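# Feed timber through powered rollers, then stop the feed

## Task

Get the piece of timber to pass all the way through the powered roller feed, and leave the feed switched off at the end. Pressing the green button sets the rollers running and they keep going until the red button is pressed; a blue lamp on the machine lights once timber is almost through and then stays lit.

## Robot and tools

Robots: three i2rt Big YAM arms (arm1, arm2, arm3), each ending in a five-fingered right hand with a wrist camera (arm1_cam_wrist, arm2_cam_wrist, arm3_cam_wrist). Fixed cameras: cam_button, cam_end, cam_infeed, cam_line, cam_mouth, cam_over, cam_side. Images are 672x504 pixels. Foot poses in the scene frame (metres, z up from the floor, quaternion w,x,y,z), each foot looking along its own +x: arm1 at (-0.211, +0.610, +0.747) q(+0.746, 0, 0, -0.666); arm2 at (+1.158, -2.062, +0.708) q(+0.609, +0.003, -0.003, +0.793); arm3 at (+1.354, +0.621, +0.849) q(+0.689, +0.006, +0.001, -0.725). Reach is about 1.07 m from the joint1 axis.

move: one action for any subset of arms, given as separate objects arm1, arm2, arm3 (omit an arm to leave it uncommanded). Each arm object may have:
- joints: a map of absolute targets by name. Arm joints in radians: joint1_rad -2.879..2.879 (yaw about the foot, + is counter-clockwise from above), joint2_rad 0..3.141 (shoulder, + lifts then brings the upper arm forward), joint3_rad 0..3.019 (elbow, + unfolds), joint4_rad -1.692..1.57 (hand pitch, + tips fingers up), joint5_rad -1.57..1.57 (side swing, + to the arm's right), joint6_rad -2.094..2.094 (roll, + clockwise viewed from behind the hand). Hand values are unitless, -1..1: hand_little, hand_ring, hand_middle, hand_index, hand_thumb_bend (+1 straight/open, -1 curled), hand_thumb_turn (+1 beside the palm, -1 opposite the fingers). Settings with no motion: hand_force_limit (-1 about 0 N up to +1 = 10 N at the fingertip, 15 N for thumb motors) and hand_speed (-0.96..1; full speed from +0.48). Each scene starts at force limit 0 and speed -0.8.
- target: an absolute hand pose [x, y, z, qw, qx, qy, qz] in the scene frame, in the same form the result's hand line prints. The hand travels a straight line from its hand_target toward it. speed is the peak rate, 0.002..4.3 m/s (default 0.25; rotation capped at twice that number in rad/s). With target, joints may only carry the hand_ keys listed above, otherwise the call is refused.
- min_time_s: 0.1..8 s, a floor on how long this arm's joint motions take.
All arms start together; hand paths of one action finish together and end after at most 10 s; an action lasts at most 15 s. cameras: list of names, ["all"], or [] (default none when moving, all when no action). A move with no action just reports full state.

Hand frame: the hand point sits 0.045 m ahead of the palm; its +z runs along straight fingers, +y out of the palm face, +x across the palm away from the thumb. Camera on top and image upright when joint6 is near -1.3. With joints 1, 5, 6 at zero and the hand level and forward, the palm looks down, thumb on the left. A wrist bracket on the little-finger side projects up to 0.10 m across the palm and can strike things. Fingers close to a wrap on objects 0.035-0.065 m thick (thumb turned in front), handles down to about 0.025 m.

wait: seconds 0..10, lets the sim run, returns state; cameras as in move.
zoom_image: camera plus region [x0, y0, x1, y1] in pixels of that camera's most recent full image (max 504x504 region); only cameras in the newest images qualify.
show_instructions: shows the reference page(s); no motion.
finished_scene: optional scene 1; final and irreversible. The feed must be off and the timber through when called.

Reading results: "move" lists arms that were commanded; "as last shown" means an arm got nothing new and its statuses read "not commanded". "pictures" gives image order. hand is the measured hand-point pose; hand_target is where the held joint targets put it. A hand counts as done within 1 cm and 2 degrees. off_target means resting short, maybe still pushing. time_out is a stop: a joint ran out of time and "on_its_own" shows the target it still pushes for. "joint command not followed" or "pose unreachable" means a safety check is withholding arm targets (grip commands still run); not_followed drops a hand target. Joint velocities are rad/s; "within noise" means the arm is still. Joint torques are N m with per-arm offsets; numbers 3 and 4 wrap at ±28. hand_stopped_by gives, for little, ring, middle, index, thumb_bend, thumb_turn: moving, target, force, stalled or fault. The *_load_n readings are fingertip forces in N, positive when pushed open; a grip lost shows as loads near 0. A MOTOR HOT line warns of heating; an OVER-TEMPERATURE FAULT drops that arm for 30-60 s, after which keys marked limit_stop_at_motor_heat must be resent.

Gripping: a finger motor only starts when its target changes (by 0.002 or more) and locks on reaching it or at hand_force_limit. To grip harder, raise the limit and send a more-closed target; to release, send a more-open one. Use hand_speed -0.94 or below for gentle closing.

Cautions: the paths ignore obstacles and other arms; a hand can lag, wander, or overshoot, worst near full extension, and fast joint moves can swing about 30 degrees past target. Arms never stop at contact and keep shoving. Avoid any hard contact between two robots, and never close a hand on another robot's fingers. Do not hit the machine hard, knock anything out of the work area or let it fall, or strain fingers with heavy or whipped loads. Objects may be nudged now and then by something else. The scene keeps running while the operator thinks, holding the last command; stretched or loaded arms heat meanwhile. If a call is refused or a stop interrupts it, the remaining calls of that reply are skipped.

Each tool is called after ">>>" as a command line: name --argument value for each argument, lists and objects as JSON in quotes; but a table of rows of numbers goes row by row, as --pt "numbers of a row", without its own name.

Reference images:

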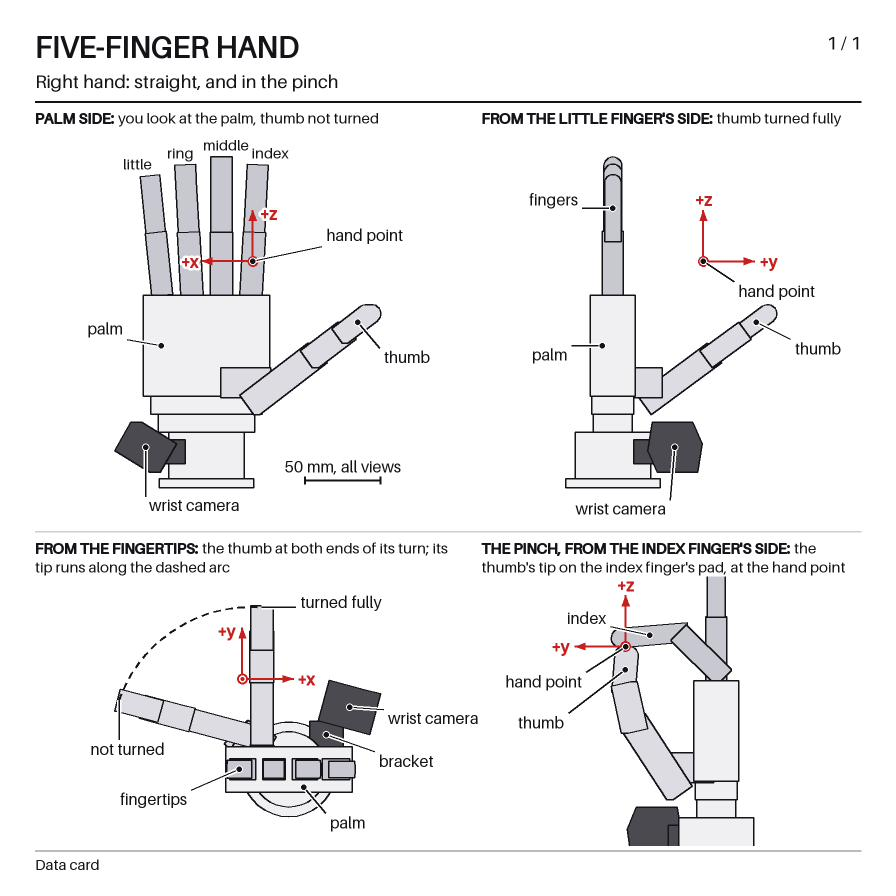

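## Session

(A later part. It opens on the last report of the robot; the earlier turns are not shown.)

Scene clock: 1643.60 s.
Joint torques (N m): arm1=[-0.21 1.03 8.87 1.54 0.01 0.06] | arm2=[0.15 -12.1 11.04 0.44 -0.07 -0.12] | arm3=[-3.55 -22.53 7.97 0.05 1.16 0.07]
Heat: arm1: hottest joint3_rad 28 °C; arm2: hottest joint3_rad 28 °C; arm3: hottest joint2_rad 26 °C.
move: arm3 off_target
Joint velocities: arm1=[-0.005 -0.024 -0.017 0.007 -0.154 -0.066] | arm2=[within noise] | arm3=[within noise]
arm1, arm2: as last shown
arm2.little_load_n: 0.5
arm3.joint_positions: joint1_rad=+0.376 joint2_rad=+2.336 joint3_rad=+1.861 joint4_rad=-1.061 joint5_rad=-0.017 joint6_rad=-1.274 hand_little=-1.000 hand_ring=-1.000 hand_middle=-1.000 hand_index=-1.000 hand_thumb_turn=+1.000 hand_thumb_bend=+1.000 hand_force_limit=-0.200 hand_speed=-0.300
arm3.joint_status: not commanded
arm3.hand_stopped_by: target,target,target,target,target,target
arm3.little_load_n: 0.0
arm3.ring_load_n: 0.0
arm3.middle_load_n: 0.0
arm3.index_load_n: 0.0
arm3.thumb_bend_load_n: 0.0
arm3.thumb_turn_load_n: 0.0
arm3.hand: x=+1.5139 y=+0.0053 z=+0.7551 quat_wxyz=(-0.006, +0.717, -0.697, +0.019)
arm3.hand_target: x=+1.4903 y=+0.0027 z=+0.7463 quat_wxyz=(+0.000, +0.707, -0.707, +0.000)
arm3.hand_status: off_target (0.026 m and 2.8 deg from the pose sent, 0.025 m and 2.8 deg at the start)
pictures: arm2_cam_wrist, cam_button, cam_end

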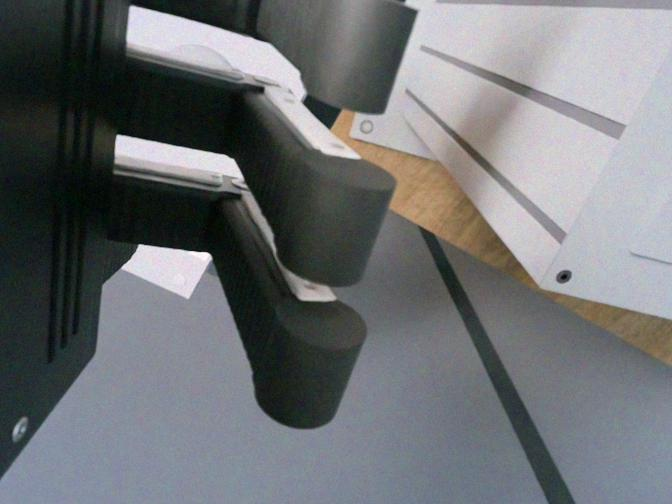

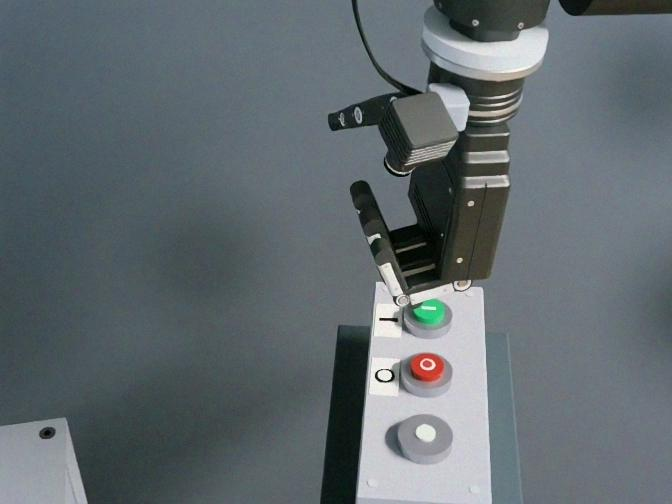

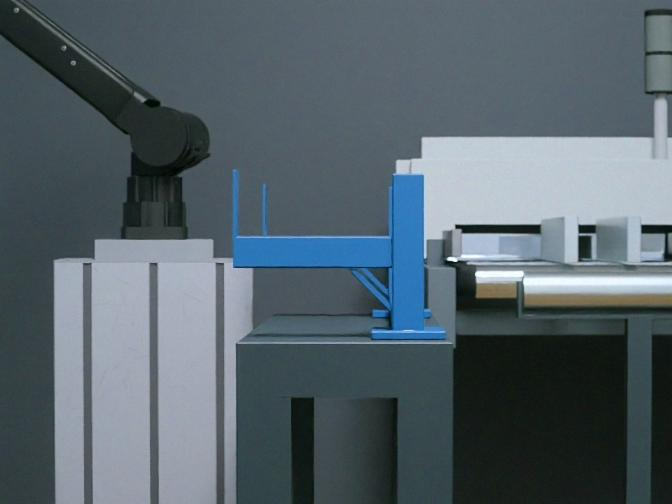

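>>> move --arm2 '{"target": [1.033, -1.7497, 0.885, 0, 0.9914, 0.1305, 0], "speed": 0.05}' --cameras '["cam_button", "cam_infeed", "cam_end", "cam_over"]'

>>> zoom_image --camera "cam_button" --region '[300, 150, 550, 400]'

Scene clock: 1668.90 s.
Joint torques (N m): arm1=[-0.21 1.14 8.91 1.54 0.01 0.06] | arm2=[0.21 -10.64 7.28 1.48 -0.08 -0.11] | arm3=[-3.37 -22.48 7.95 0.05 1.15 0.07]
Heat: arm1: hottest joint3_rad 28 °C; arm2: hottest joint3_rad 27 °C; arm3: hottest joint3_rad 27 °C.
move: arm2 done
Joint velocities: within noise
arm1, arm3: as last shown
arm2.joint_positions: joint1_rad=+0.030 joint2_rad=+1.391 joint3_rad=+1.207 joint4_rad=-1.399 joint5_rad=-0.001 joint6_rad=+0.032 hand_little=-1.000 hand_ring=-1.000 hand_middle=-1.000 hand_index=+1.000 hand_thumb_turn=+1.000 hand_thumb_bend=+1.000 hand_force_limit=+0.000 hand_speed=-0.800
arm2.joint_status: not commanded
arm2.hand_stopped_by: target,target,target,target,target,target
arm2.little_load_n: 0.0
arm2.ring_load_n: 0.0
arm2.middle_load_n: 0.0
arm2.index_load_n: 0.0
arm2.thumb_bend_load_n: 0.0
arm2.thumb_turn_load_n: 0.0
arm2.hand: x=+1.0314 y=-1.7532 z=+0.8892 quat_wxyz=(+0.001, +0.992, +0.129, +0.000)
arm2.hand_target: x=+1.0330 y=-1.7498 z=+0.8851 quat_wxyz=(+0.000, +0.991, +0.130, +0.000)
arm2.hand_status: done (0.006 m and 0.2 deg from the pose sent, 0.034 m and 2.3 deg at the start)
pictures: cam_button, cam_end, cam_infeed, cam_over

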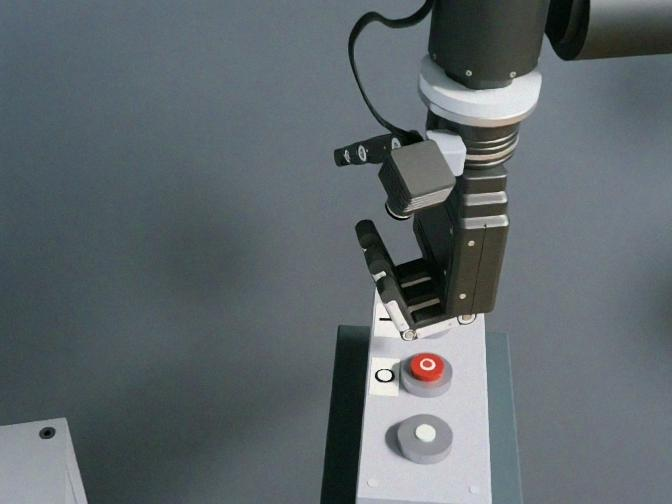

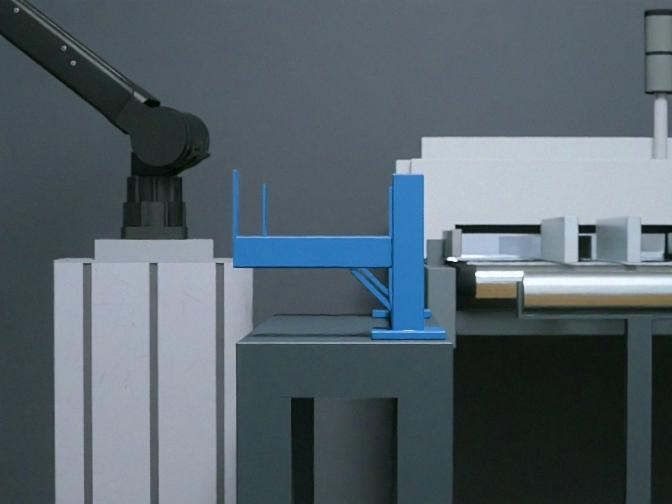

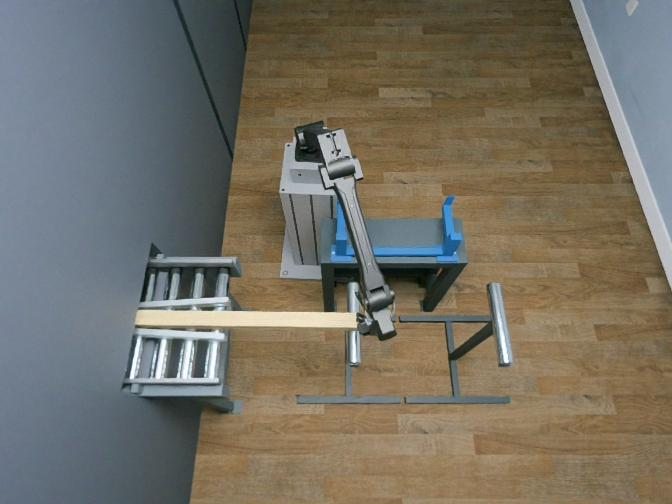

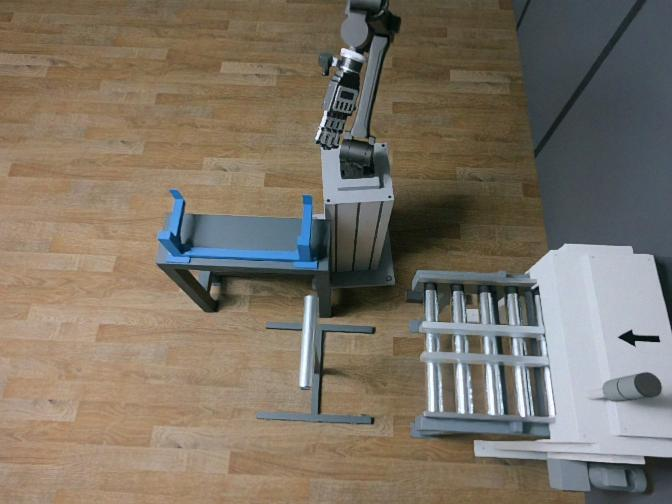

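Scaled by 2.016 from the camera's image (finer frame: 960x720).

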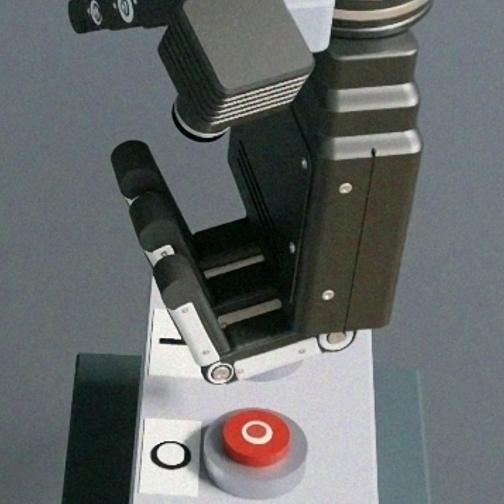

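>>> move --arm3 '{"target": [1.45, 0.002, 0.744, 0, 0.7071, -0.7071, 0], "speed": 0.04}' --cameras '["cam_infeed", "cam_mouth"]'

>>> zoom_image --camera "cam_mouth" --region '[80, 100, 520, 300]'

Scene clock: 1681.20 s.
Joint torques (N m): arm1=[-0.15 1.08 8.9 1.54 0.01 0.05] | arm2=[0.21 -10.64 7.27 1.5 -0.08 -0.12] | arm3=[-0.38 -22.65 6.19 0.58 0.14 -0.1]
Heat: arm1: hottest joint3_rad 28 °C; arm2: hottest joint3_rad 26 °C; arm3: hottest joint3_rad 27 °C.
move: arm3 off_target
Joint velocities: within noise
arm1.joint_positions: joint1_rad=-0.334 joint2_rad=+0.627 joint3_rad=+1.448 joint4_rad=-1.575 joint5_rad=+0.164 joint6_rad=-0.949 hand_little=+1.000 hand_ring=+1.000 hand_middle=+1.000 hand_index=+1.000 hand_thumb_turn=+1.000 hand_thumb_bend=+1.000 hand_force_limit=+0.000 hand_speed=-0.800
arm1.joint_status: not commanded
arm1.hand_stopped_by: target,target,target,target,target,target
arm1.little_load_n: -0.5
arm1.ring_load_n: 0.0
arm1.middle_load_n: 0.0
arm1.index_load_n: -0.5
arm1.thumb_bend_load_n: 0.0
arm1.thumb_turn_load_n: 0.0
arm1.hand: x=-0.3092 y=+0.4634 z=+1.2114 quat_wxyz=(+0.280, +0.295, -0.867, +0.289)
arm1.hand_target: x=-0.3091 y=+0.4636 z=+1.2197 quat_wxyz=(+0.286, +0.292, -0.863, +0.297)
arm1.hand_status: not commanded
arm2: as last shown
arm2.middle_load_n: 0.5
arm3.joint_positions: joint1_rad=+0.283 joint2_rad=+2.315 joint3_rad=+1.836 joint4_rad=-1.046 joint5_rad=+0.010 joint6_rad=-1.317 hand_little=-1.000 hand_ring=-1.000 hand_middle=-1.000 hand_index=-1.000 hand_thumb_turn=+1.000 hand_thumb_bend=+1.000 hand_force_limit=-0.200 hand_speed=-0.300
arm3.joint_status: not commanded
arm3.hand_stopped_by: target,target,target,target,target,target
arm3.little_load_n: 0.0
arm3.ring_load_n: 0.5
arm3.middle_load_n: 0.0
arm3.index_load_n: 0.0
arm3.thumb_bend_load_n: -0.5
arm3.thumb_turn_load_n: 0.0
arm3.hand: x=+1.4483 y=-0.0083 z=+0.7609 quat_wxyz=(+0.010, +0.699, -0.715, +0.017)
arm3.hand_target: x=+1.4498 y=+0.0022 z=+0.7443 quat_wxyz=(+0.000, +0.707, -0.707, +0.000)
arm3.hand_status: off_target (0.020 m and 2.6 deg from the pose sent, 0.065 m and 2.8 deg at the start)

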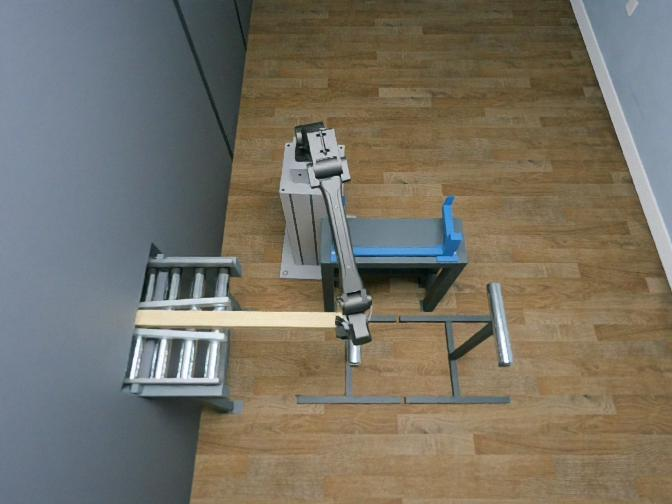

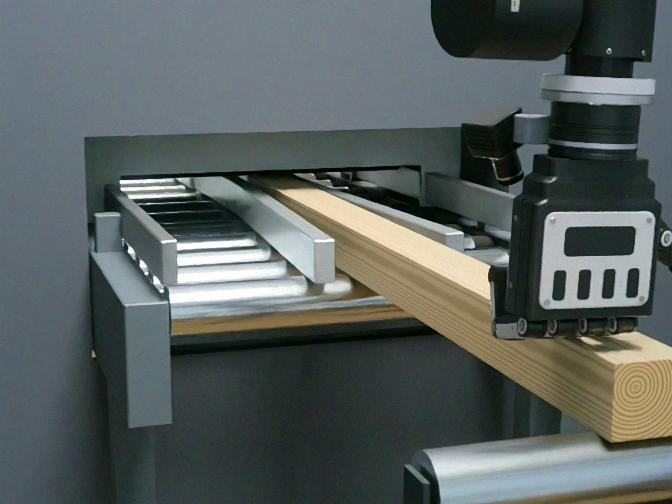

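Scaled by 1.145 from the camera's image (finer frame: 960x720).

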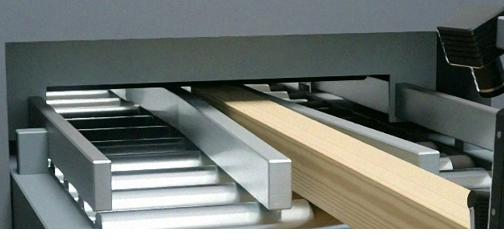

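>>> move --arm3 '{"target": [1.45, 0.000, 0.80, 0, 0.7071, -0.7071, 0], "speed": 0.1}' --arm2 '{"target": [1.033, -1.7497, 0.96, 0, 0.9914, 0.1305, 0], "speed": 0.1}'

>>> move --arm3 '{"target": [1.64, 0.005, 0.80, 0, 0.7071, -0.7071, 0], "speed": 0.15}' --cameras '["cam_button", "cam_mouth", "arm2_cam_wrist", "cam_infeed"]'

>>> zoom_image --camera "cam_button" --region '[300, 150, 550, 400]'

>>> zoom_image --camera "cam_mouth" --region '[80, 100, 380, 300]'

Scene clock: 1693.93 s.
Joint torques (N m): arm1=[-0.21 1.08 8.9 1.54 0.01 0.06] | arm2=[0.21 -12.45 11.15 0.39 -0.07 -0.12] | arm3=[-0.5 -23.77 8.73 0.36 0.15 -0.08]
Heat: arm1: hottest joint3_rad 28 °C; arm2: hottest joint3_rad 24 °C; arm3: hottest joint3_rad 26 °C.
move: arm2 off_target; arm3 off_target
Joint velocities: within noise
arm1: as last shown
arm1.little_load_n: 0.0
arm1.index_load_n: 0.0
arm2.joint_positions: joint1_rad=+0.030 joint2_rad=+1.391 joint3_rad=+1.338 joint4_rad=-1.571 joint5_rad=-0.001 joint6_rad=+0.032 hand_little=-1.000 hand_ring=-1.000 hand_middle=-1.000 hand_index=+1.000 hand_thumb_turn=+1.000 hand_thumb_bend=+1.000 hand_force_limit=+0.000 hand_speed=-0.800
arm2.joint_status: not commanded
arm2.hand_stopped_by: target,target,target,target,target,target
arm2.little_load_n: 0.0
arm2.ring_load_n: 0.0
arm2.middle_load_n: 0.0
arm2.index_load_n: 0.0
arm2.thumb_bend_load_n: 0.0
arm2.thumb_turn_load_n: 0.0
arm2.hand: x=+1.0330 y=-1.7586 z=+0.9414 quat_wxyz=(+0.022, +0.991, +0.129, +0.004)
arm2.hand_target: x=+1.0331 y=-1.7505 z=+0.9597 quat_wxyz=(+0.000, +0.991, +0.130, +0.000)
arm2.hand_status: off_target (0.021 m and 2.5 deg from the pose sent, 0.071 m and 0.2 deg at the start)
arm3.joint_positions: joint1_rad=+0.283 joint2_rad=+2.270 joint3_rad=+1.836 joint4_rad=-1.146 joint5_rad=+0.010 joint6_rad=-1.319 hand_little=-1.000 hand_ring=-1.000 hand_middle=-1.000 hand_index=-1.000 hand_thumb_turn=+1.000 hand_thumb_bend=+1.000 hand_force_limit=-0.200 hand_speed=-0.300
arm3.joint_status: not commanded
arm3.hand_stopped_by: target,target,target,target,target,target
arm3.little_load_n: 0.0
arm3.ring_load_n: 0.0
arm3.middle_load_n: 0.0
arm3.index_load_n: 0.0
arm3.thumb_bend_load_n: 0.0
arm3.thumb_turn_load_n: 0.0
arm3.hand: x=+1.4439 y=+0.0088 z=+0.7922 quat_wxyz=(-0.004, +0.700, -0.714, -0.007)
arm3.hand_target: x=+1.4499 y=+0.0003 z=+0.8001 quat_wxyz=(+0.000, +0.707, -0.707, +0.000)
arm3.hand_status: off_target (0.013 m and 1.5 deg from the pose sent, 0.040 m and 2.6 deg at the start)
pictures: none

Scene clock: 1696.07 s.
Joint torques (N m): arm1=[-0.15 1.08 8.9 1.55 0.01 0.06] | arm2=[0.21 -12.45 11.17 0.43 -0.07 -0.11] | arm3=[-1.2 -23.24 9.88 0.28 0.21 0.27]
Heat: arm1: hottest joint3_rad 28 °C; arm2: hottest joint3_rad 25 °C; arm3: hottest joint3_rad 26 °C.
move: arm3 off_target
Joint velocities: within noise
arm1, arm2: as last shown
arm2.little_load_n: 0.5
arm2.hand: x=+1.0330 y=-1.7585 z=+0.9415 quat_wxyz=(+0.022, +0.991, +0.129, +0.004)
arm2.hand_target: x=+1.0331 y=-1.7504 z=+0.9598 quat_wxyz=(+0.000, +0.991, +0.130, +0.000)
arm3.joint_positions: joint1_rad=+0.549 joint2_rad=+2.432 joint3_rad=+2.196 joint4_rad=-1.319 joint5_rad=+0.010 joint6_rad=-1.092 hand_little=-1.000 hand_ring=-1.000 hand_middle=-1.000 hand_index=-1.000 hand_thumb_turn=+1.000 hand_thumb_bend=+1.000 hand_force_limit=-0.200 hand_speed=-0.300
arm3.joint_status: not commanded
arm3.hand_stopped_by: target,target,target,target,target,target
arm3.little_load_n: 0.0
arm3.ring_load_n: 0.0
arm3.middle_load_n: 0.0
arm3.index_load_n: 0.0
arm3.thumb_bend_load_n: 0.0
arm3.thumb_turn_load_n: 0.0
arm3.hand: x=+1.6387 y=+0.0089 z=+0.8124 quat_wxyz=(+0.001, +0.714, -0.701, +0.006)
arm3.hand_target: x=+1.6397 y=+0.0054 z=+0.8001 quat_wxyz=(+0.000, +0.707, -0.707, +0.001)
arm3.hand_status: off_target (0.013 m and 1.2 deg from the pose sent, 0.196 m and 1.5 deg at the start)
pictures: arm2_cam_wrist, cam_button, cam_infeed, cam_mouth

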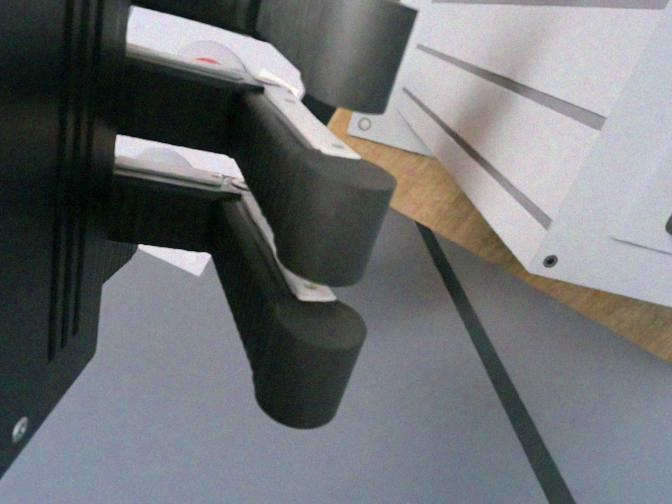

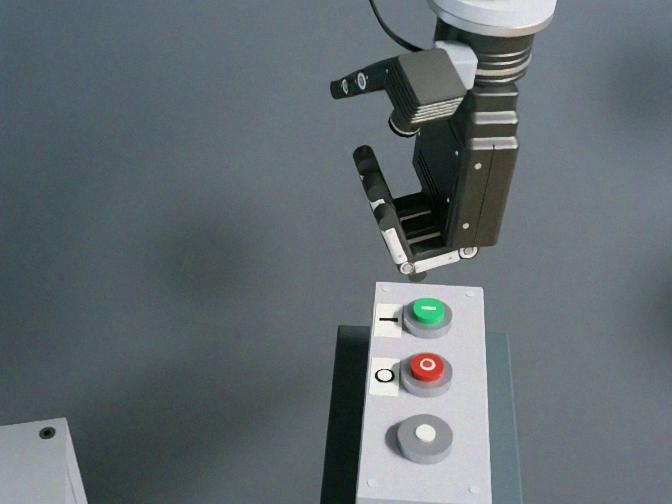

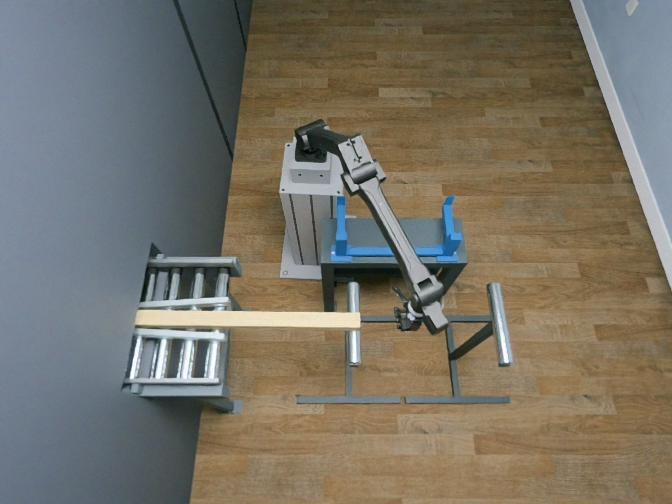

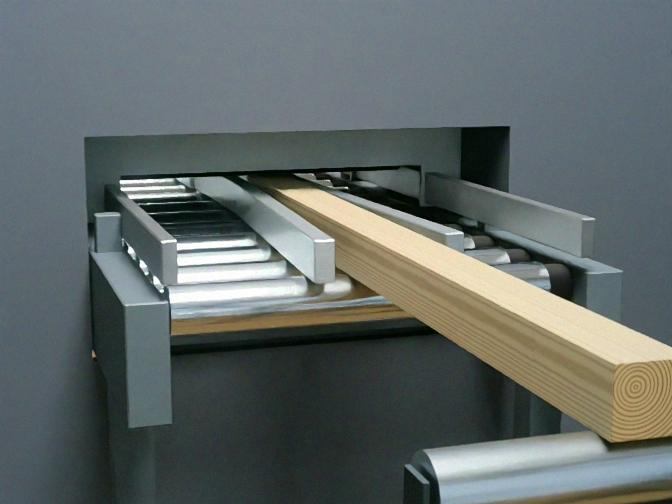

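Scaled by 2.016 from the camera's image (finer frame: 960x720).

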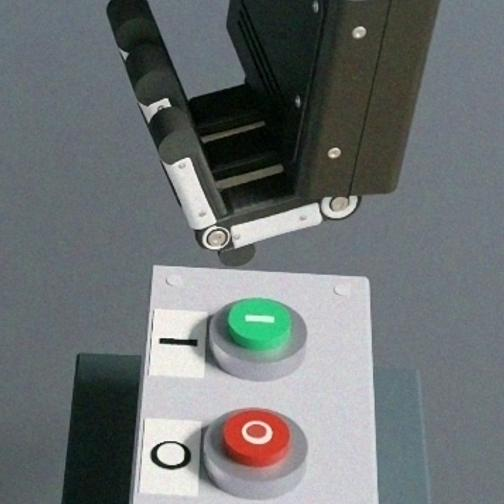

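Scaled by 1.680 from the camera's image (finer frame: 960x720).

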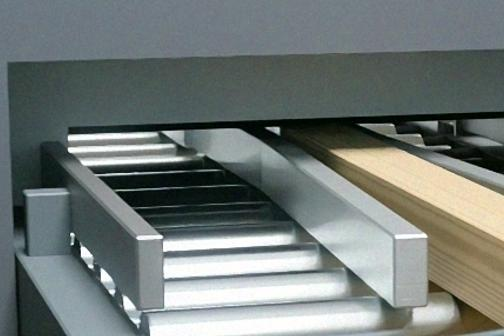

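>>> move --arm2 '{"target": [1.033, -1.745, 0.885, 0, 0.9914, 0.1305, 0], "speed": 0.08}'

>>> move --arm2 '{"target": [1.033, -1.745, 0.875, 0, 0.9914, 0.1305, 0], "speed": 0.03}' --cameras '["cam_button"]'

>>> zoom_image --camera "cam_button" --region '[300, 200, 550, 450]'

Scene clock: 1738.80 s.
Joint torques (N m): arm1=[-0.21 1.08 8.9 1.54 0 0.06] | arm2=[-0.03 -10.4 7.32 1.5 -0.08 -0.13] | arm3=[-1.14 -23.3 9.95 0.4 0.2 0.25]
Heat: arm1: hottest joint3_rad 28 °C; arm2: hottest joint3_rad 27 °C; arm3: hottest joint3_rad 29 °C.
move: arm2 done
Joint velocities: within noise
arm1, arm3: as last shown
arm2.joint_positions: joint1_rad=+0.030 joint2_rad=+1.398 joint3_rad=+1.218 joint4_rad=-1.399 joint5_rad=-0.001 joint6_rad=+0.030 hand_little=-1.000 hand_ring=-1.000 hand_middle=-1.000 hand_index=+1.000 hand_thumb_turn=+1.000 hand_thumb_bend=+1.000 hand_force_limit=+0.000 hand_speed=-0.800
arm2.joint_status: not commanded
arm2.hand_stopped_by: target,target,target,target,target,target
arm2.little_load_n: 0.0
arm2.ring_load_n: 0.0
arm2.middle_load_n: 0.0
arm2.index_load_n: 0.0
arm2.thumb_bend_load_n: 0.0
arm2.thumb_turn_load_n: 0.0
arm2.hand: x=+1.0304 y=-1.7493 z=+0.8904 quat_wxyz=(-0.001, +0.991, +0.130, +0.000)
arm2.hand_target: x=+1.0330 y=-1.7451 z=+0.8851 quat_wxyz=(+0.000, +0.991, +0.130, +0.000)
arm2.hand_status: done (0.007 m and 0.1 deg from the pose sent, 0.058 m and 2.5 deg at the start)
arm3.joint_positions: joint1_rad=+0.549 joint2_rad=+2.432 joint3_rad=+2.197 joint4_rad=-1.319 joint5_rad=+0.010 joint6_rad=-1.092 hand_little=-1.000 hand_ring=-1.000 hand_middle=-1.000 hand_index=-1.000 hand_thumb_turn=+1.000 hand_thumb_bend=+1.000 hand_force_limit=-0.200 hand_speed=-0.300
arm3.middle_load_n: 0.5
arm3.thumb_bend_load_n: -0.5
arm3.hand: x=+1.6388 y=+0.0088 z=+0.8126 quat_wxyz=(+0.001, +0.713, -0.701, +0.006)
pictures: none

Scene clock: 1739.77 s.
Joint torques (N m): arm1=[-0.26 1.08 8.91 1.55 0.01 0.06] | arm2=[-0.09 -10.34 7.25 1.51 -0.08 -0.13] | arm3=[-1.14 -23.24 9.94 0.39 0.2 0.25]
Heat: arm1: hottest joint3_rad 28 °C; arm2: hottest joint3_rad 27 °C; arm3: hottest joint3_rad 29 °C.
move: arm2 done
Joint velocities: within noise
arm1, arm3: as last shown
arm2.joint_positions: joint1_rad=+0.030 joint2_rad=+1.402 joint3_rad=+1.197 joint4_rad=-1.372 joint5_rad=-0.001 joint6_rad=+0.030 hand_little=-1.000 hand_ring=-1.000 hand_middle=-1.000 hand_index=+1.000 hand_thumb_turn=+1.000 hand_thumb_bend=+1.000 hand_force_limit=+0.000 hand_speed=-0.800
arm2.joint_status: not commanded
arm2.hand_stopped_by: target,target,target,target,target,target
arm2.little_load_n: 0.0
arm2.ring_load_n: 0.0
arm2.middle_load_n: 0.0
arm2.index_load_n: 0.0
arm2.thumb_bend_load_n: 0.0
arm2.thumb_turn_load_n: 0.0
arm2.hand: x=+1.0303 y=-1.7491 z=+0.8810 quat_wxyz=(-0.002, +0.991, +0.130, +0.000)
arm2.hand_target: x=+1.0330 y=-1.7451 z=+0.8751 quat_wxyz=(+0.000, +0.991, +0.130, +0.000)
arm2.hand_status: done (0.008 m and 0.2 deg from the pose sent, 0.016 m and 0.1 deg at the start)
arm3.middle_load_n: 0.0
arm3.thumb_bend_load_n: 0.0

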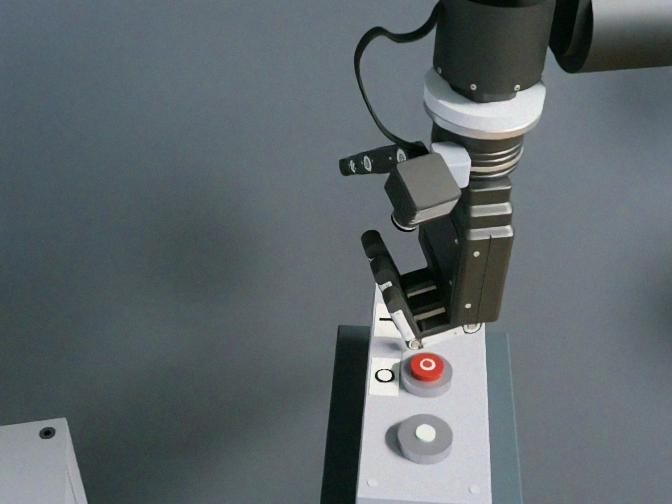

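Scaled by 2.016 from the camera's image (finer frame: 960x720).

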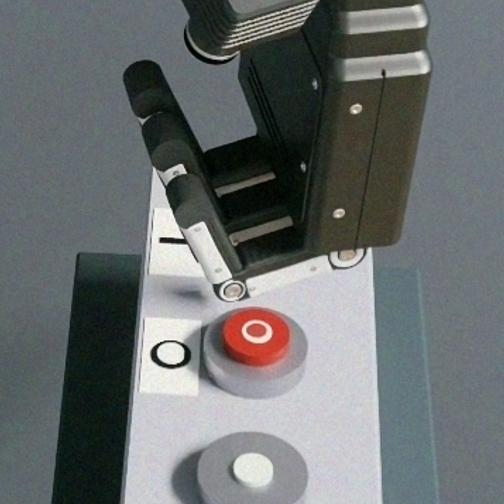

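>>> move --arm2 '{"target": [1.033, -1.745, 0.975, 0, 0.9914, 0.1305, 0], "speed": 0.12}'

>>> move --arm2 '{"target": [1.080, -1.70, 0.965, 0, 0.7071, 0.7071, 0], "speed": 0.3}' --cameras '["cam_button", "arm2_cam_wrist"]'

>>> zoom_image --camera "cam_button" --region '[300, 200, 550, 450]'

Scene clock: 1756.57 s.
Joint torques (N m): arm1=[-0.21 1.08 8.9 1.55 0.01 0.05] | arm2=[-0.03 -12.51 11.21 0.42 -0.06 -0.13] | arm3=[-1.26 -23.24 9.95 0.4 0.2 0.26]
Heat: arm1: hottest joint3_rad 28 °C; arm2: hottest joint3_rad 25 °C; arm3: hottest joint3_rad 30 °C.
move: arm2 off_target
Joint velocities: within noise
arm1, arm3: as last shown
arm2.joint_positions: joint1_rad=+0.030 joint2_rad=+1.402 joint3_rad=+1.390 joint4_rad=-1.610 joint5_rad=-0.001 joint6_rad=+0.030 hand_little=-1.000 hand_ring=-1.000 hand_middle=-1.000 hand_index=+1.000 hand_thumb_turn=+1.000 hand_thumb_bend=+1.000 hand_force_limit=+0.000 hand_speed=-0.800
arm2.joint_status: not commanded
arm2.hand_stopped_by: target,target,target,target,target,target
arm2.little_load_n: 0.0
arm2.ring_load_n: 0.0
arm2.middle_load_n: 0.0
arm2.index_load_n: 0.0
arm2.thumb_bend_load_n: 0.0
arm2.thumb_turn_load_n: 0.0
arm2.hand: x=+1.0316 y=-1.7537 z=+0.9569 quat_wxyz=(+0.021, +0.991, +0.130, +0.004)
arm2.hand_target: x=+1.0331 y=-1.7457 z=+0.9747 quat_wxyz=(+0.000, +0.991, +0.130, +0.000)
arm2.hand_status: off_target (0.020 m and 2.4 deg from the pose sent, 0.094 m and 0.2 deg at the start)
pictures: none

Scene clock: 1759.80 s.
Joint torques (N m): arm1=[-0.21 1.08 8.9 1.52 0.01 0.06] | arm2=[1.2 -12.51 9.17 1.46 -0.09 -0.15] | arm3=[-1.2 -23.24 9.96 0.39 0.2 0.25]
Heat: arm1: hottest joint3_rad 28 °C; arm2: hottest joint3_rad 25 °C; arm3: hottest joint3_rad 30 °C.
move: arm2 off_target
Joint velocities: within noise
arm1, arm3: as last shown
arm2.joint_positions: joint1_rad=+0.071 joint2_rad=+1.441 joint3_rad=+1.437 joint4_rad=-1.610 joint5_rad=+0.001 joint6_rad=-1.223 hand_little=-1.000 hand_ring=-1.000 hand_middle=-1.000 hand_index=+1.000 hand_thumb_turn=+1.000 hand_thumb_bend=+1.000 hand_force_limit=+0.000 hand_speed=-0.800
arm2.joint_status: not commanded
arm2.hand_stopped_by: target,target,target,target,target,target
arm2.little_load_n: 0.0
arm2.ring_load_n: 0.0
arm2.middle_load_n: 0.0
arm2.index_load_n: 0.0
arm2.thumb_bend_load_n: 0.0
arm2.thumb_turn_load_n: 0.0
arm2.hand: x=+1.0850 y=-1.7080 z=+0.9591 quat_wxyz=(+0.016, +0.713, +0.701, -0.006)
arm2.hand_target: x=+1.0800 y=-1.7003 z=+0.9650 quat_wxyz=(+0.000, +0.707, +0.707, +0.000)
arm2.hand_status: off_target (0.011 m and 2.1 deg from the pose sent, 0.073 m and 75.1 deg at the start)
pictures: arm2_cam_wrist, cam_button

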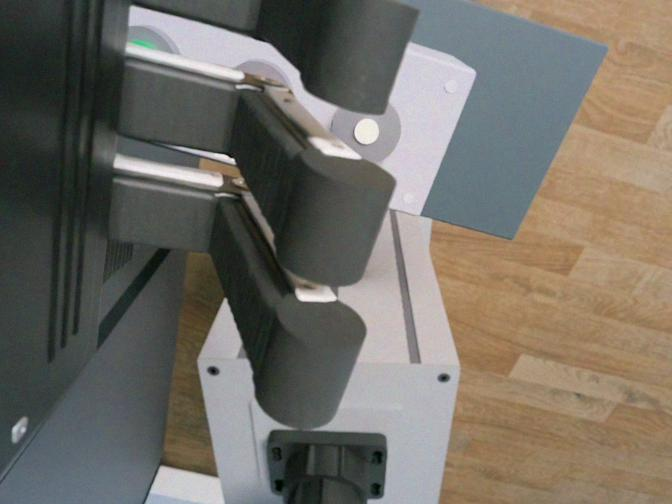

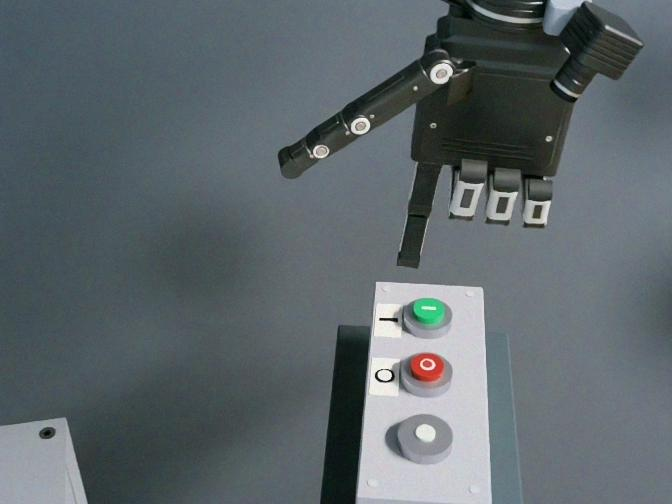

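Scaled by 2.016 from the camera's image (finer frame: 960x720).

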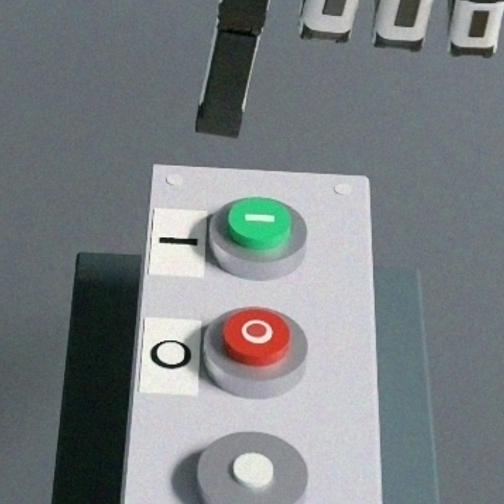

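>>> move --arm2 '{"target": [1.080, -1.690, 0.925, 0, 0.7071, 0.7071, 0], "speed": 0.08}' --cameras '["cam_button"]'

>>> zoom_image --camera "cam_button" --region '[300, 150, 550, 400]'

Scene clock: 1776.03 s.
Joint torques (N m): arm1=[-0.21 1.08 8.88 1.54 0.01 0.05] | arm2=[0.56 -11.75 7.51 1.52 -0.09 -0.13] | arm3=[-1.2 -23.18 9.96 0.4 0.2 0.25]
Heat: arm1: hottest joint3_rad 28 °C; arm2: hottest joint3_rad 24 °C; arm3: hottest joint3_rad 30 °C.
move: arm2 done
Joint velocities: within noise
arm1, arm3: as last shown
arm2.joint_positions: joint1_rad=+0.071 joint2_rad=+1.456 joint3_rad=+1.382 joint4_rad=-1.507 joint5_rad=+0.001 joint6_rad=-1.231 hand_little=-1.000 hand_ring=-1.000 hand_middle=-1.000 hand_index=+1.000 hand_thumb_turn=+1.000 hand_thumb_bend=+1.000 hand_force_limit=+0.000 hand_speed=-0.800
arm2.joint_status: not commanded
arm2.hand_stopped_by: target,target,target,target,target,target
arm2.little_load_n: 0.0
arm2.ring_load_n: 0.0
arm2.middle_load_n: 0.0
arm2.index_load_n: 0.0
arm2.thumb_bend_load_n: 0.0
arm2.thumb_turn_load_n: 0.0
arm2.hand: x=+1.0808 y=-1.6946 z=+0.9302 quat_wxyz=(+0.001, +0.710, +0.704, +0.001)
arm2.hand_target: x=+1.0800 y=-1.6902 z=+0.9251 quat_wxyz=(+0.000, +0.707, +0.707, +0.000)
arm2.hand_status: done (0.007 m and 0.5 deg from the pose sent, 0.039 m and 2.1 deg at the start)

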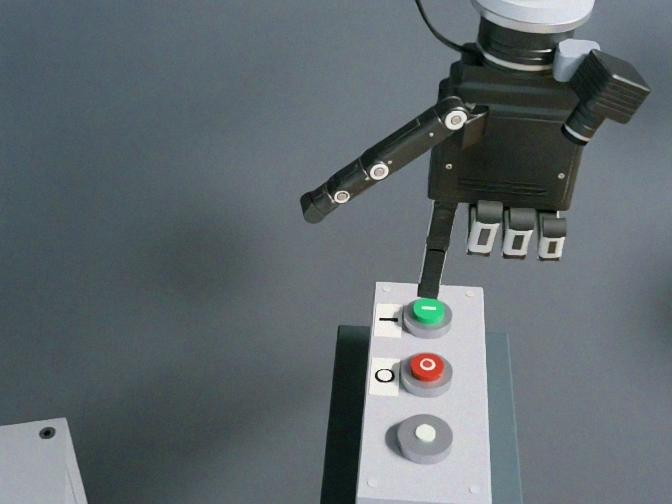

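Scaled by 2.016 from the camera's image (finer frame: 960x720).

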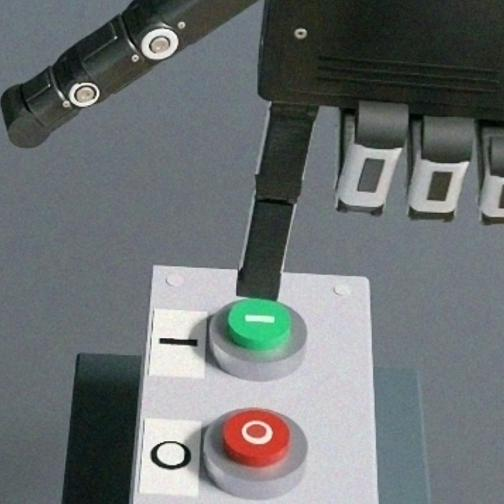

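>>> move --arm2 '{"target": [1.080, -1.690, 0.908, 0, 0.7071, 0.7071, 0], "speed": 0.06}' --cameras '["cam_button"]'

>>> zoom_image --camera "cam_button" --region '[350, 200, 500, 350]'

Scene clock: 1790.97 s.
Joint torques (N m): arm1=[-0.21 1.08 8.88 1.54 0.01 0.06] | arm2=[0.56 -11.4 7.41 1.54 -0.09 -0.14] | arm3=[-1.26 -23.18 9.92 0.4 0.2 0.25]
Heat: arm1: hottest joint3_rad 28 °C; arm2: hottest joint3_rad 24 °C; arm3: hottest joint3_rad 31 °C.
move: arm2 done
Joint velocities: within noise
arm1.joint_positions: joint1_rad=-0.334 joint2_rad=+0.627 joint3_rad=+1.448 joint4_rad=-1.575 joint5_rad=+0.164 joint6_rad=-0.949 hand_little=+1.000 hand_ring=+1.000 hand_middle=+1.000 hand_index=+1.000 hand_thumb_turn=+1.000 hand_thumb_bend=+1.000 hand_force_limit=+0.000 hand_speed=-0.800
arm1.joint_status: not commanded
arm1.hand_stopped_by: target,target,target,target,target,target
arm1.little_load_n: 0.0
arm1.ring_load_n: 0.0
arm1.middle_load_n: 0.0
arm1.index_load_n: 0.0
arm1.thumb_bend_load_n: 0.0
arm1.thumb_turn_load_n: 0.0
arm1.hand: x=-0.3092 y=+0.4634 z=+1.2114 quat_wxyz=(+0.280, +0.295, -0.867, +0.289)
arm1.hand_target: x=-0.3091 y=+0.4636 z=+1.2197 quat_wxyz=(+0.286, +0.292, -0.863, +0.297)
arm1.hand_status: not commanded
arm2.joint_positions: joint1_rad=+0.071 joint2_rad=+1.458 joint3_rad=+1.343 joint4_rad=-1.462 joint5_rad=+0.001 joint6_rad=-1.231 hand_little=-1.000 hand_ring=-1.000 hand_middle=-1.000 hand_index=+1.000 hand_thumb_turn=+1.000 hand_thumb_bend=+1.000 hand_force_limit=+0.000 hand_speed=-0.800
arm2.joint_status: not commanded
arm2.hand_stopped_by: target,target,target,target,target,target
arm2.little_load_n: 0.0
arm2.ring_load_n: 0.0
arm2.middle_load_n: 0.0
arm2.index_load_n: 0.0
arm2.thumb_bend_load_n: 0.0
arm2.thumb_turn_load_n: 0.0
arm2.hand: x=+1.0807 y=-1.6942 z=+0.9145 quat_wxyz=(-0.001, +0.710, +0.704, +0.002)
arm2.hand_target: x=+1.0800 y=-1.6901 z=+0.9080 quat_wxyz=(+0.000, +0.707, +0.707, +0.000)
arm2.hand_status: done (0.008 m and 0.5 deg from the pose sent, 0.023 m and 0.5 deg at the start)
arm3: as last shown
arm3.middle_load_n: 0.5

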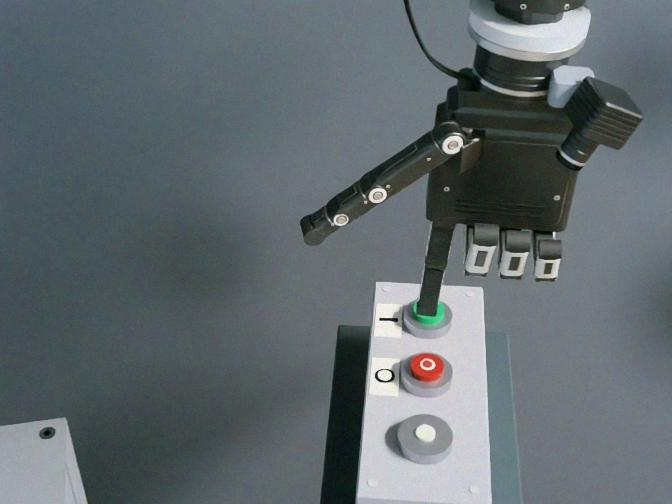

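Scaled by 3.360 from the camera's image (finer frame: 960x720).

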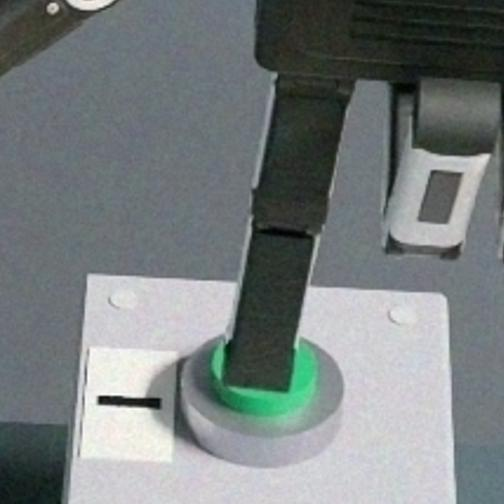

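>>> move --arm2 '{"target": [1.080, -1.690, 0.895, 0, 0.7071, 0.7071, 0], "speed": 0.04}' --cameras '["cam_button"]'

>>> zoom_image --camera "cam_button" --region '[350, 200, 500, 350]'

Scene clock: 1800.40 s.
Joint torques (N m): arm1=[-0.26 1.08 8.91 1.55 0.01 0.06] | arm2=[0.62 -11.34 7.36 1.54 -0.09 -0.13] | arm3=[-1.14 -23.24 9.95 0.4 0.2 0.25]
Heat: arm1: hottest joint3_rad 28 °C; arm2: hottest joint3_rad 23 °C; arm3: hottest joint3_rad 31 °C.
move: arm2 done
Joint velocities: within noise
arm1, arm3: as last shown
arm2.joint_positions: joint1_rad=+0.071 joint2_rad=+1.463 joint3_rad=+1.313 joint4_rad=-1.428 joint5_rad=+0.001 joint6_rad=-1.231 hand_little=-1.000 hand_ring=-1.000 hand_middle=-1.000 hand_index=+1.000 hand_thumb_turn=+1.000 hand_thumb_bend=+1.000 hand_force_limit=+0.000 hand_speed=-0.800
arm2.joint_status: not commanded
arm2.hand_stopped_by: target,target,target,target,target,target
arm2.little_load_n: 0.0
arm2.ring_load_n: 0.0
arm2.middle_load_n: 0.0
arm2.index_load_n: 0.0
arm2.thumb_bend_load_n: 0.0
arm2.thumb_turn_load_n: 0.0
arm2.hand: x=+1.0807 y=-1.6940 z=+0.9014 quat_wxyz=(-0.001, +0.710, +0.704, +0.001)
arm2.hand_target: x=+1.0800 y=-1.6901 z=+0.8950 quat_wxyz=(+0.000, +0.707, +0.707, +0.000)
arm2.hand_status: done (0.008 m and 0.5 deg from the pose sent, 0.020 m and 0.5 deg at the start)
arm3.middle_load_n: 0.0

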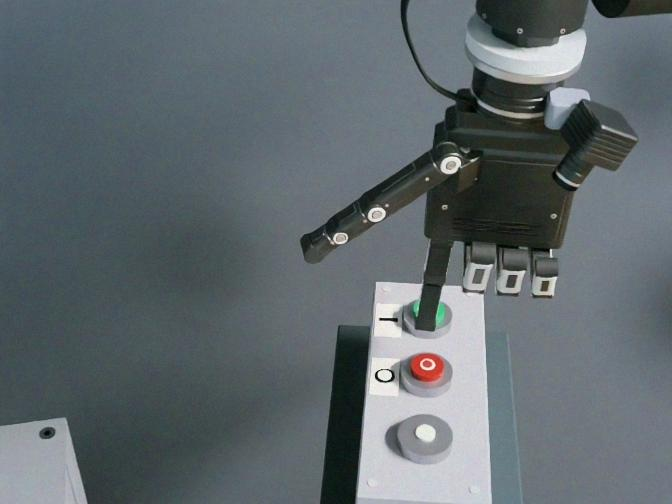

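Scaled by 3.360 from the camera's image (finer frame: 960x720).

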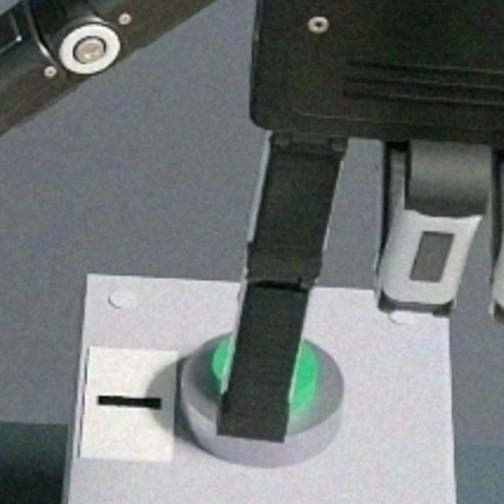

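>>> move --arm2 '{"target": [1.080, -1.690, 0.935, 0, 0.7071, 0.7071, 0], "speed": 0.08}'

>>> move --arm2 '{"target": [1.053, -1.687, 0.915, 0, 0.7071, 0.7071, 0], "speed": 0.08}' --cameras '["cam_button"]'

>>> zoom_image --camera "cam_button" --region '[350, 200, 500, 350]'

Scene clock: 1845.00 s.
Joint torques (N m): arm1=[-0.21 1.08 8.9 1.55 0.01 0.05] | arm2=[0.56 -12.57 11.07 0.5 -0.08 -0.13] | arm3=[-1.14 -23.24 9.92 0.38 0.21 0.25]
Heat: arm1: hottest joint3_rad 28 °C; arm2: hottest joint2_rad 22 °C; arm3: hottest joint3_rad 31 °C.
move: arm2 off_target
Joint velocities: within noise
arm1: as last shown
arm2.joint_positions: joint1_rad=+0.071 joint2_rad=+1.463 joint3_rad=+1.359 joint4_rad=-1.507 joint5_rad=+0.001 joint6_rad=-1.231 hand_little=-1.000 hand_ring=-1.000 hand_middle=-1.000 hand_index=+1.000 hand_thumb_turn=+1.000 hand_thumb_bend=+1.000 hand_force_limit=+0.000 hand_speed=-0.800
arm2.joint_status: not commanded
arm2.hand_stopped_by: target,target,target,target,target,target
arm2.little_load_n: 0.0
arm2.ring_load_n: 0.5
arm2.middle_load_n: 0.0
arm2.index_load_n: 0.0
arm2.thumb_bend_load_n: 0.0
arm2.thumb_turn_load_n: 0.0
arm2.hand: x=+1.0829 y=-1.7005 z=+0.9205 quat_wxyz=(+0.014, +0.710, +0.704, -0.006)
arm2.hand_target: x=+1.0801 y=-1.6905 z=+0.9348 quat_wxyz=(+0.000, +0.707, +0.707, +0.000)
arm2.hand_status: off_target (0.018 m and 1.8 deg from the pose sent, 0.034 m and 0.5 deg at the start)
arm3.joint_positions: joint1_rad=+0.549 joint2_rad=+2.432 joint3_rad=+2.197 joint4_rad=-1.319 joint5_rad=+0.010 joint6_rad=-1.092 hand_little=-1.000 hand_ring=-1.000 hand_middle=-1.000 hand_index=-1.000 hand_thumb_turn=+1.000 hand_thumb_bend=+1.000 hand_force_limit=-0.200 hand_speed=-0.300
arm3.joint_status: not commanded
arm3.hand_stopped_by: target,target,target,target,target,target
arm3.little_load_n: 0.0
arm3.ring_load_n: 0.0
arm3.middle_load_n: 0.0
arm3.index_load_n: 0.0
arm3.thumb_bend_load_n: 0.0
arm3.thumb_turn_load_n: 0.0
arm3.hand: x=+1.6388 y=+0.0088 z=+0.8126 quat_wxyz=(+0.001, +0.713, -0.701, +0.006)
arm3.hand_target: x=+1.6397 y=+0.0054 z=+0.8001 quat_wxyz=(+0.000, +0.707, -0.707, +0.001)
arm3.hand_status: not commanded
pictures: none

Scene clock: 1846.13 s.
Joint torques (N m): arm1=[-0.26 1.08 8.88 1.55 0.01 0.05] | arm2=[1.2 -12.04 10.03 1.44 -0.02 0.07] | arm3=[-1.2 -23.24 9.94 0.4 0.2 0.25]
Heat: arm1: hottest joint3_rad 28 °C; arm2: hottest joint2_rad 22 °C; arm3: hottest joint3_rad 31 °C.
move: arm2 off_target
Joint velocities: within noise
arm1, arm3: as last shown
arm1.ring_load_n: -0.5
arm2.joint_positions: joint1_rad=+0.118 joint2_rad=+1.489 joint3_rad=+1.359 joint4_rad=-1.483 joint5_rad=-0.002 joint6_rad=-1.196 hand_little=-1.000 hand_ring=-1.000 hand_middle=-1.000 hand_index=+1.000 hand_thumb_turn=+1.000 hand_thumb_bend=+1.000 hand_force_limit=+0.000 hand_speed=-0.800
arm2.joint_status: not commanded
arm2.hand_stopped_by: target,target,target,target,target,target
arm2.little_load_n: 0.5
arm2.ring_load_n: 0.0
arm2.middle_load_n: 0.0
arm2.index_load_n: 0.0
arm2.thumb_bend_load_n: 0.0
arm2.thumb_turn_load_n: 0.0
arm2.hand: x=+1.0611 y=-1.6989 z=+0.9098 quat_wxyz=(+0.015, +0.706, +0.708, -0.007)
arm2.hand_target: x=+1.0531 y=-1.6875 z=+0.9151 quat_wxyz=(+0.000, +0.707, +0.707, +0.000)
arm2.hand_status: off_target (0.015 m and 1.9 deg from the pose sent, 0.033 m and 1.8 deg at the start)

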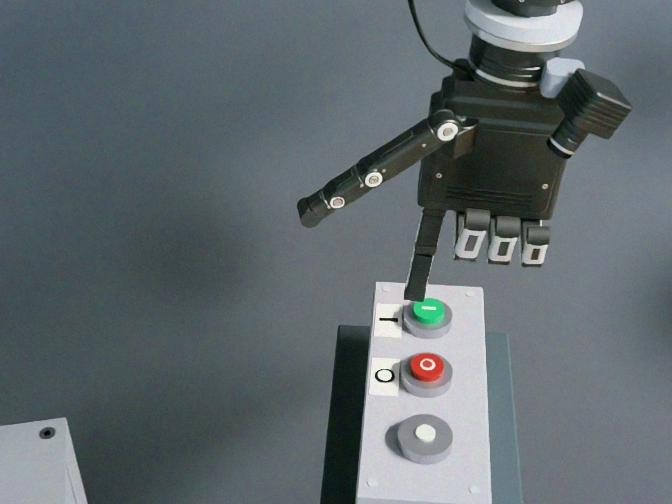

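Scaled by 3.360 from the camera's image (finer frame: 960x720).

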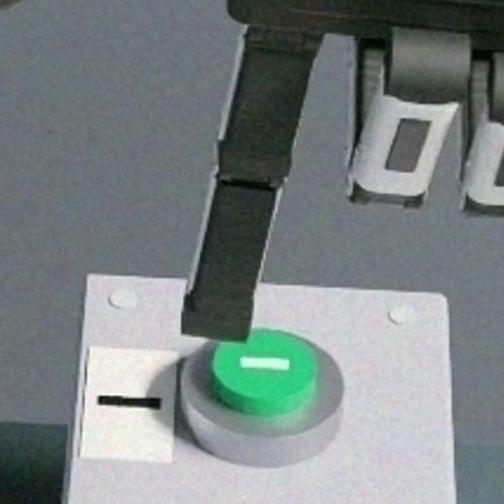

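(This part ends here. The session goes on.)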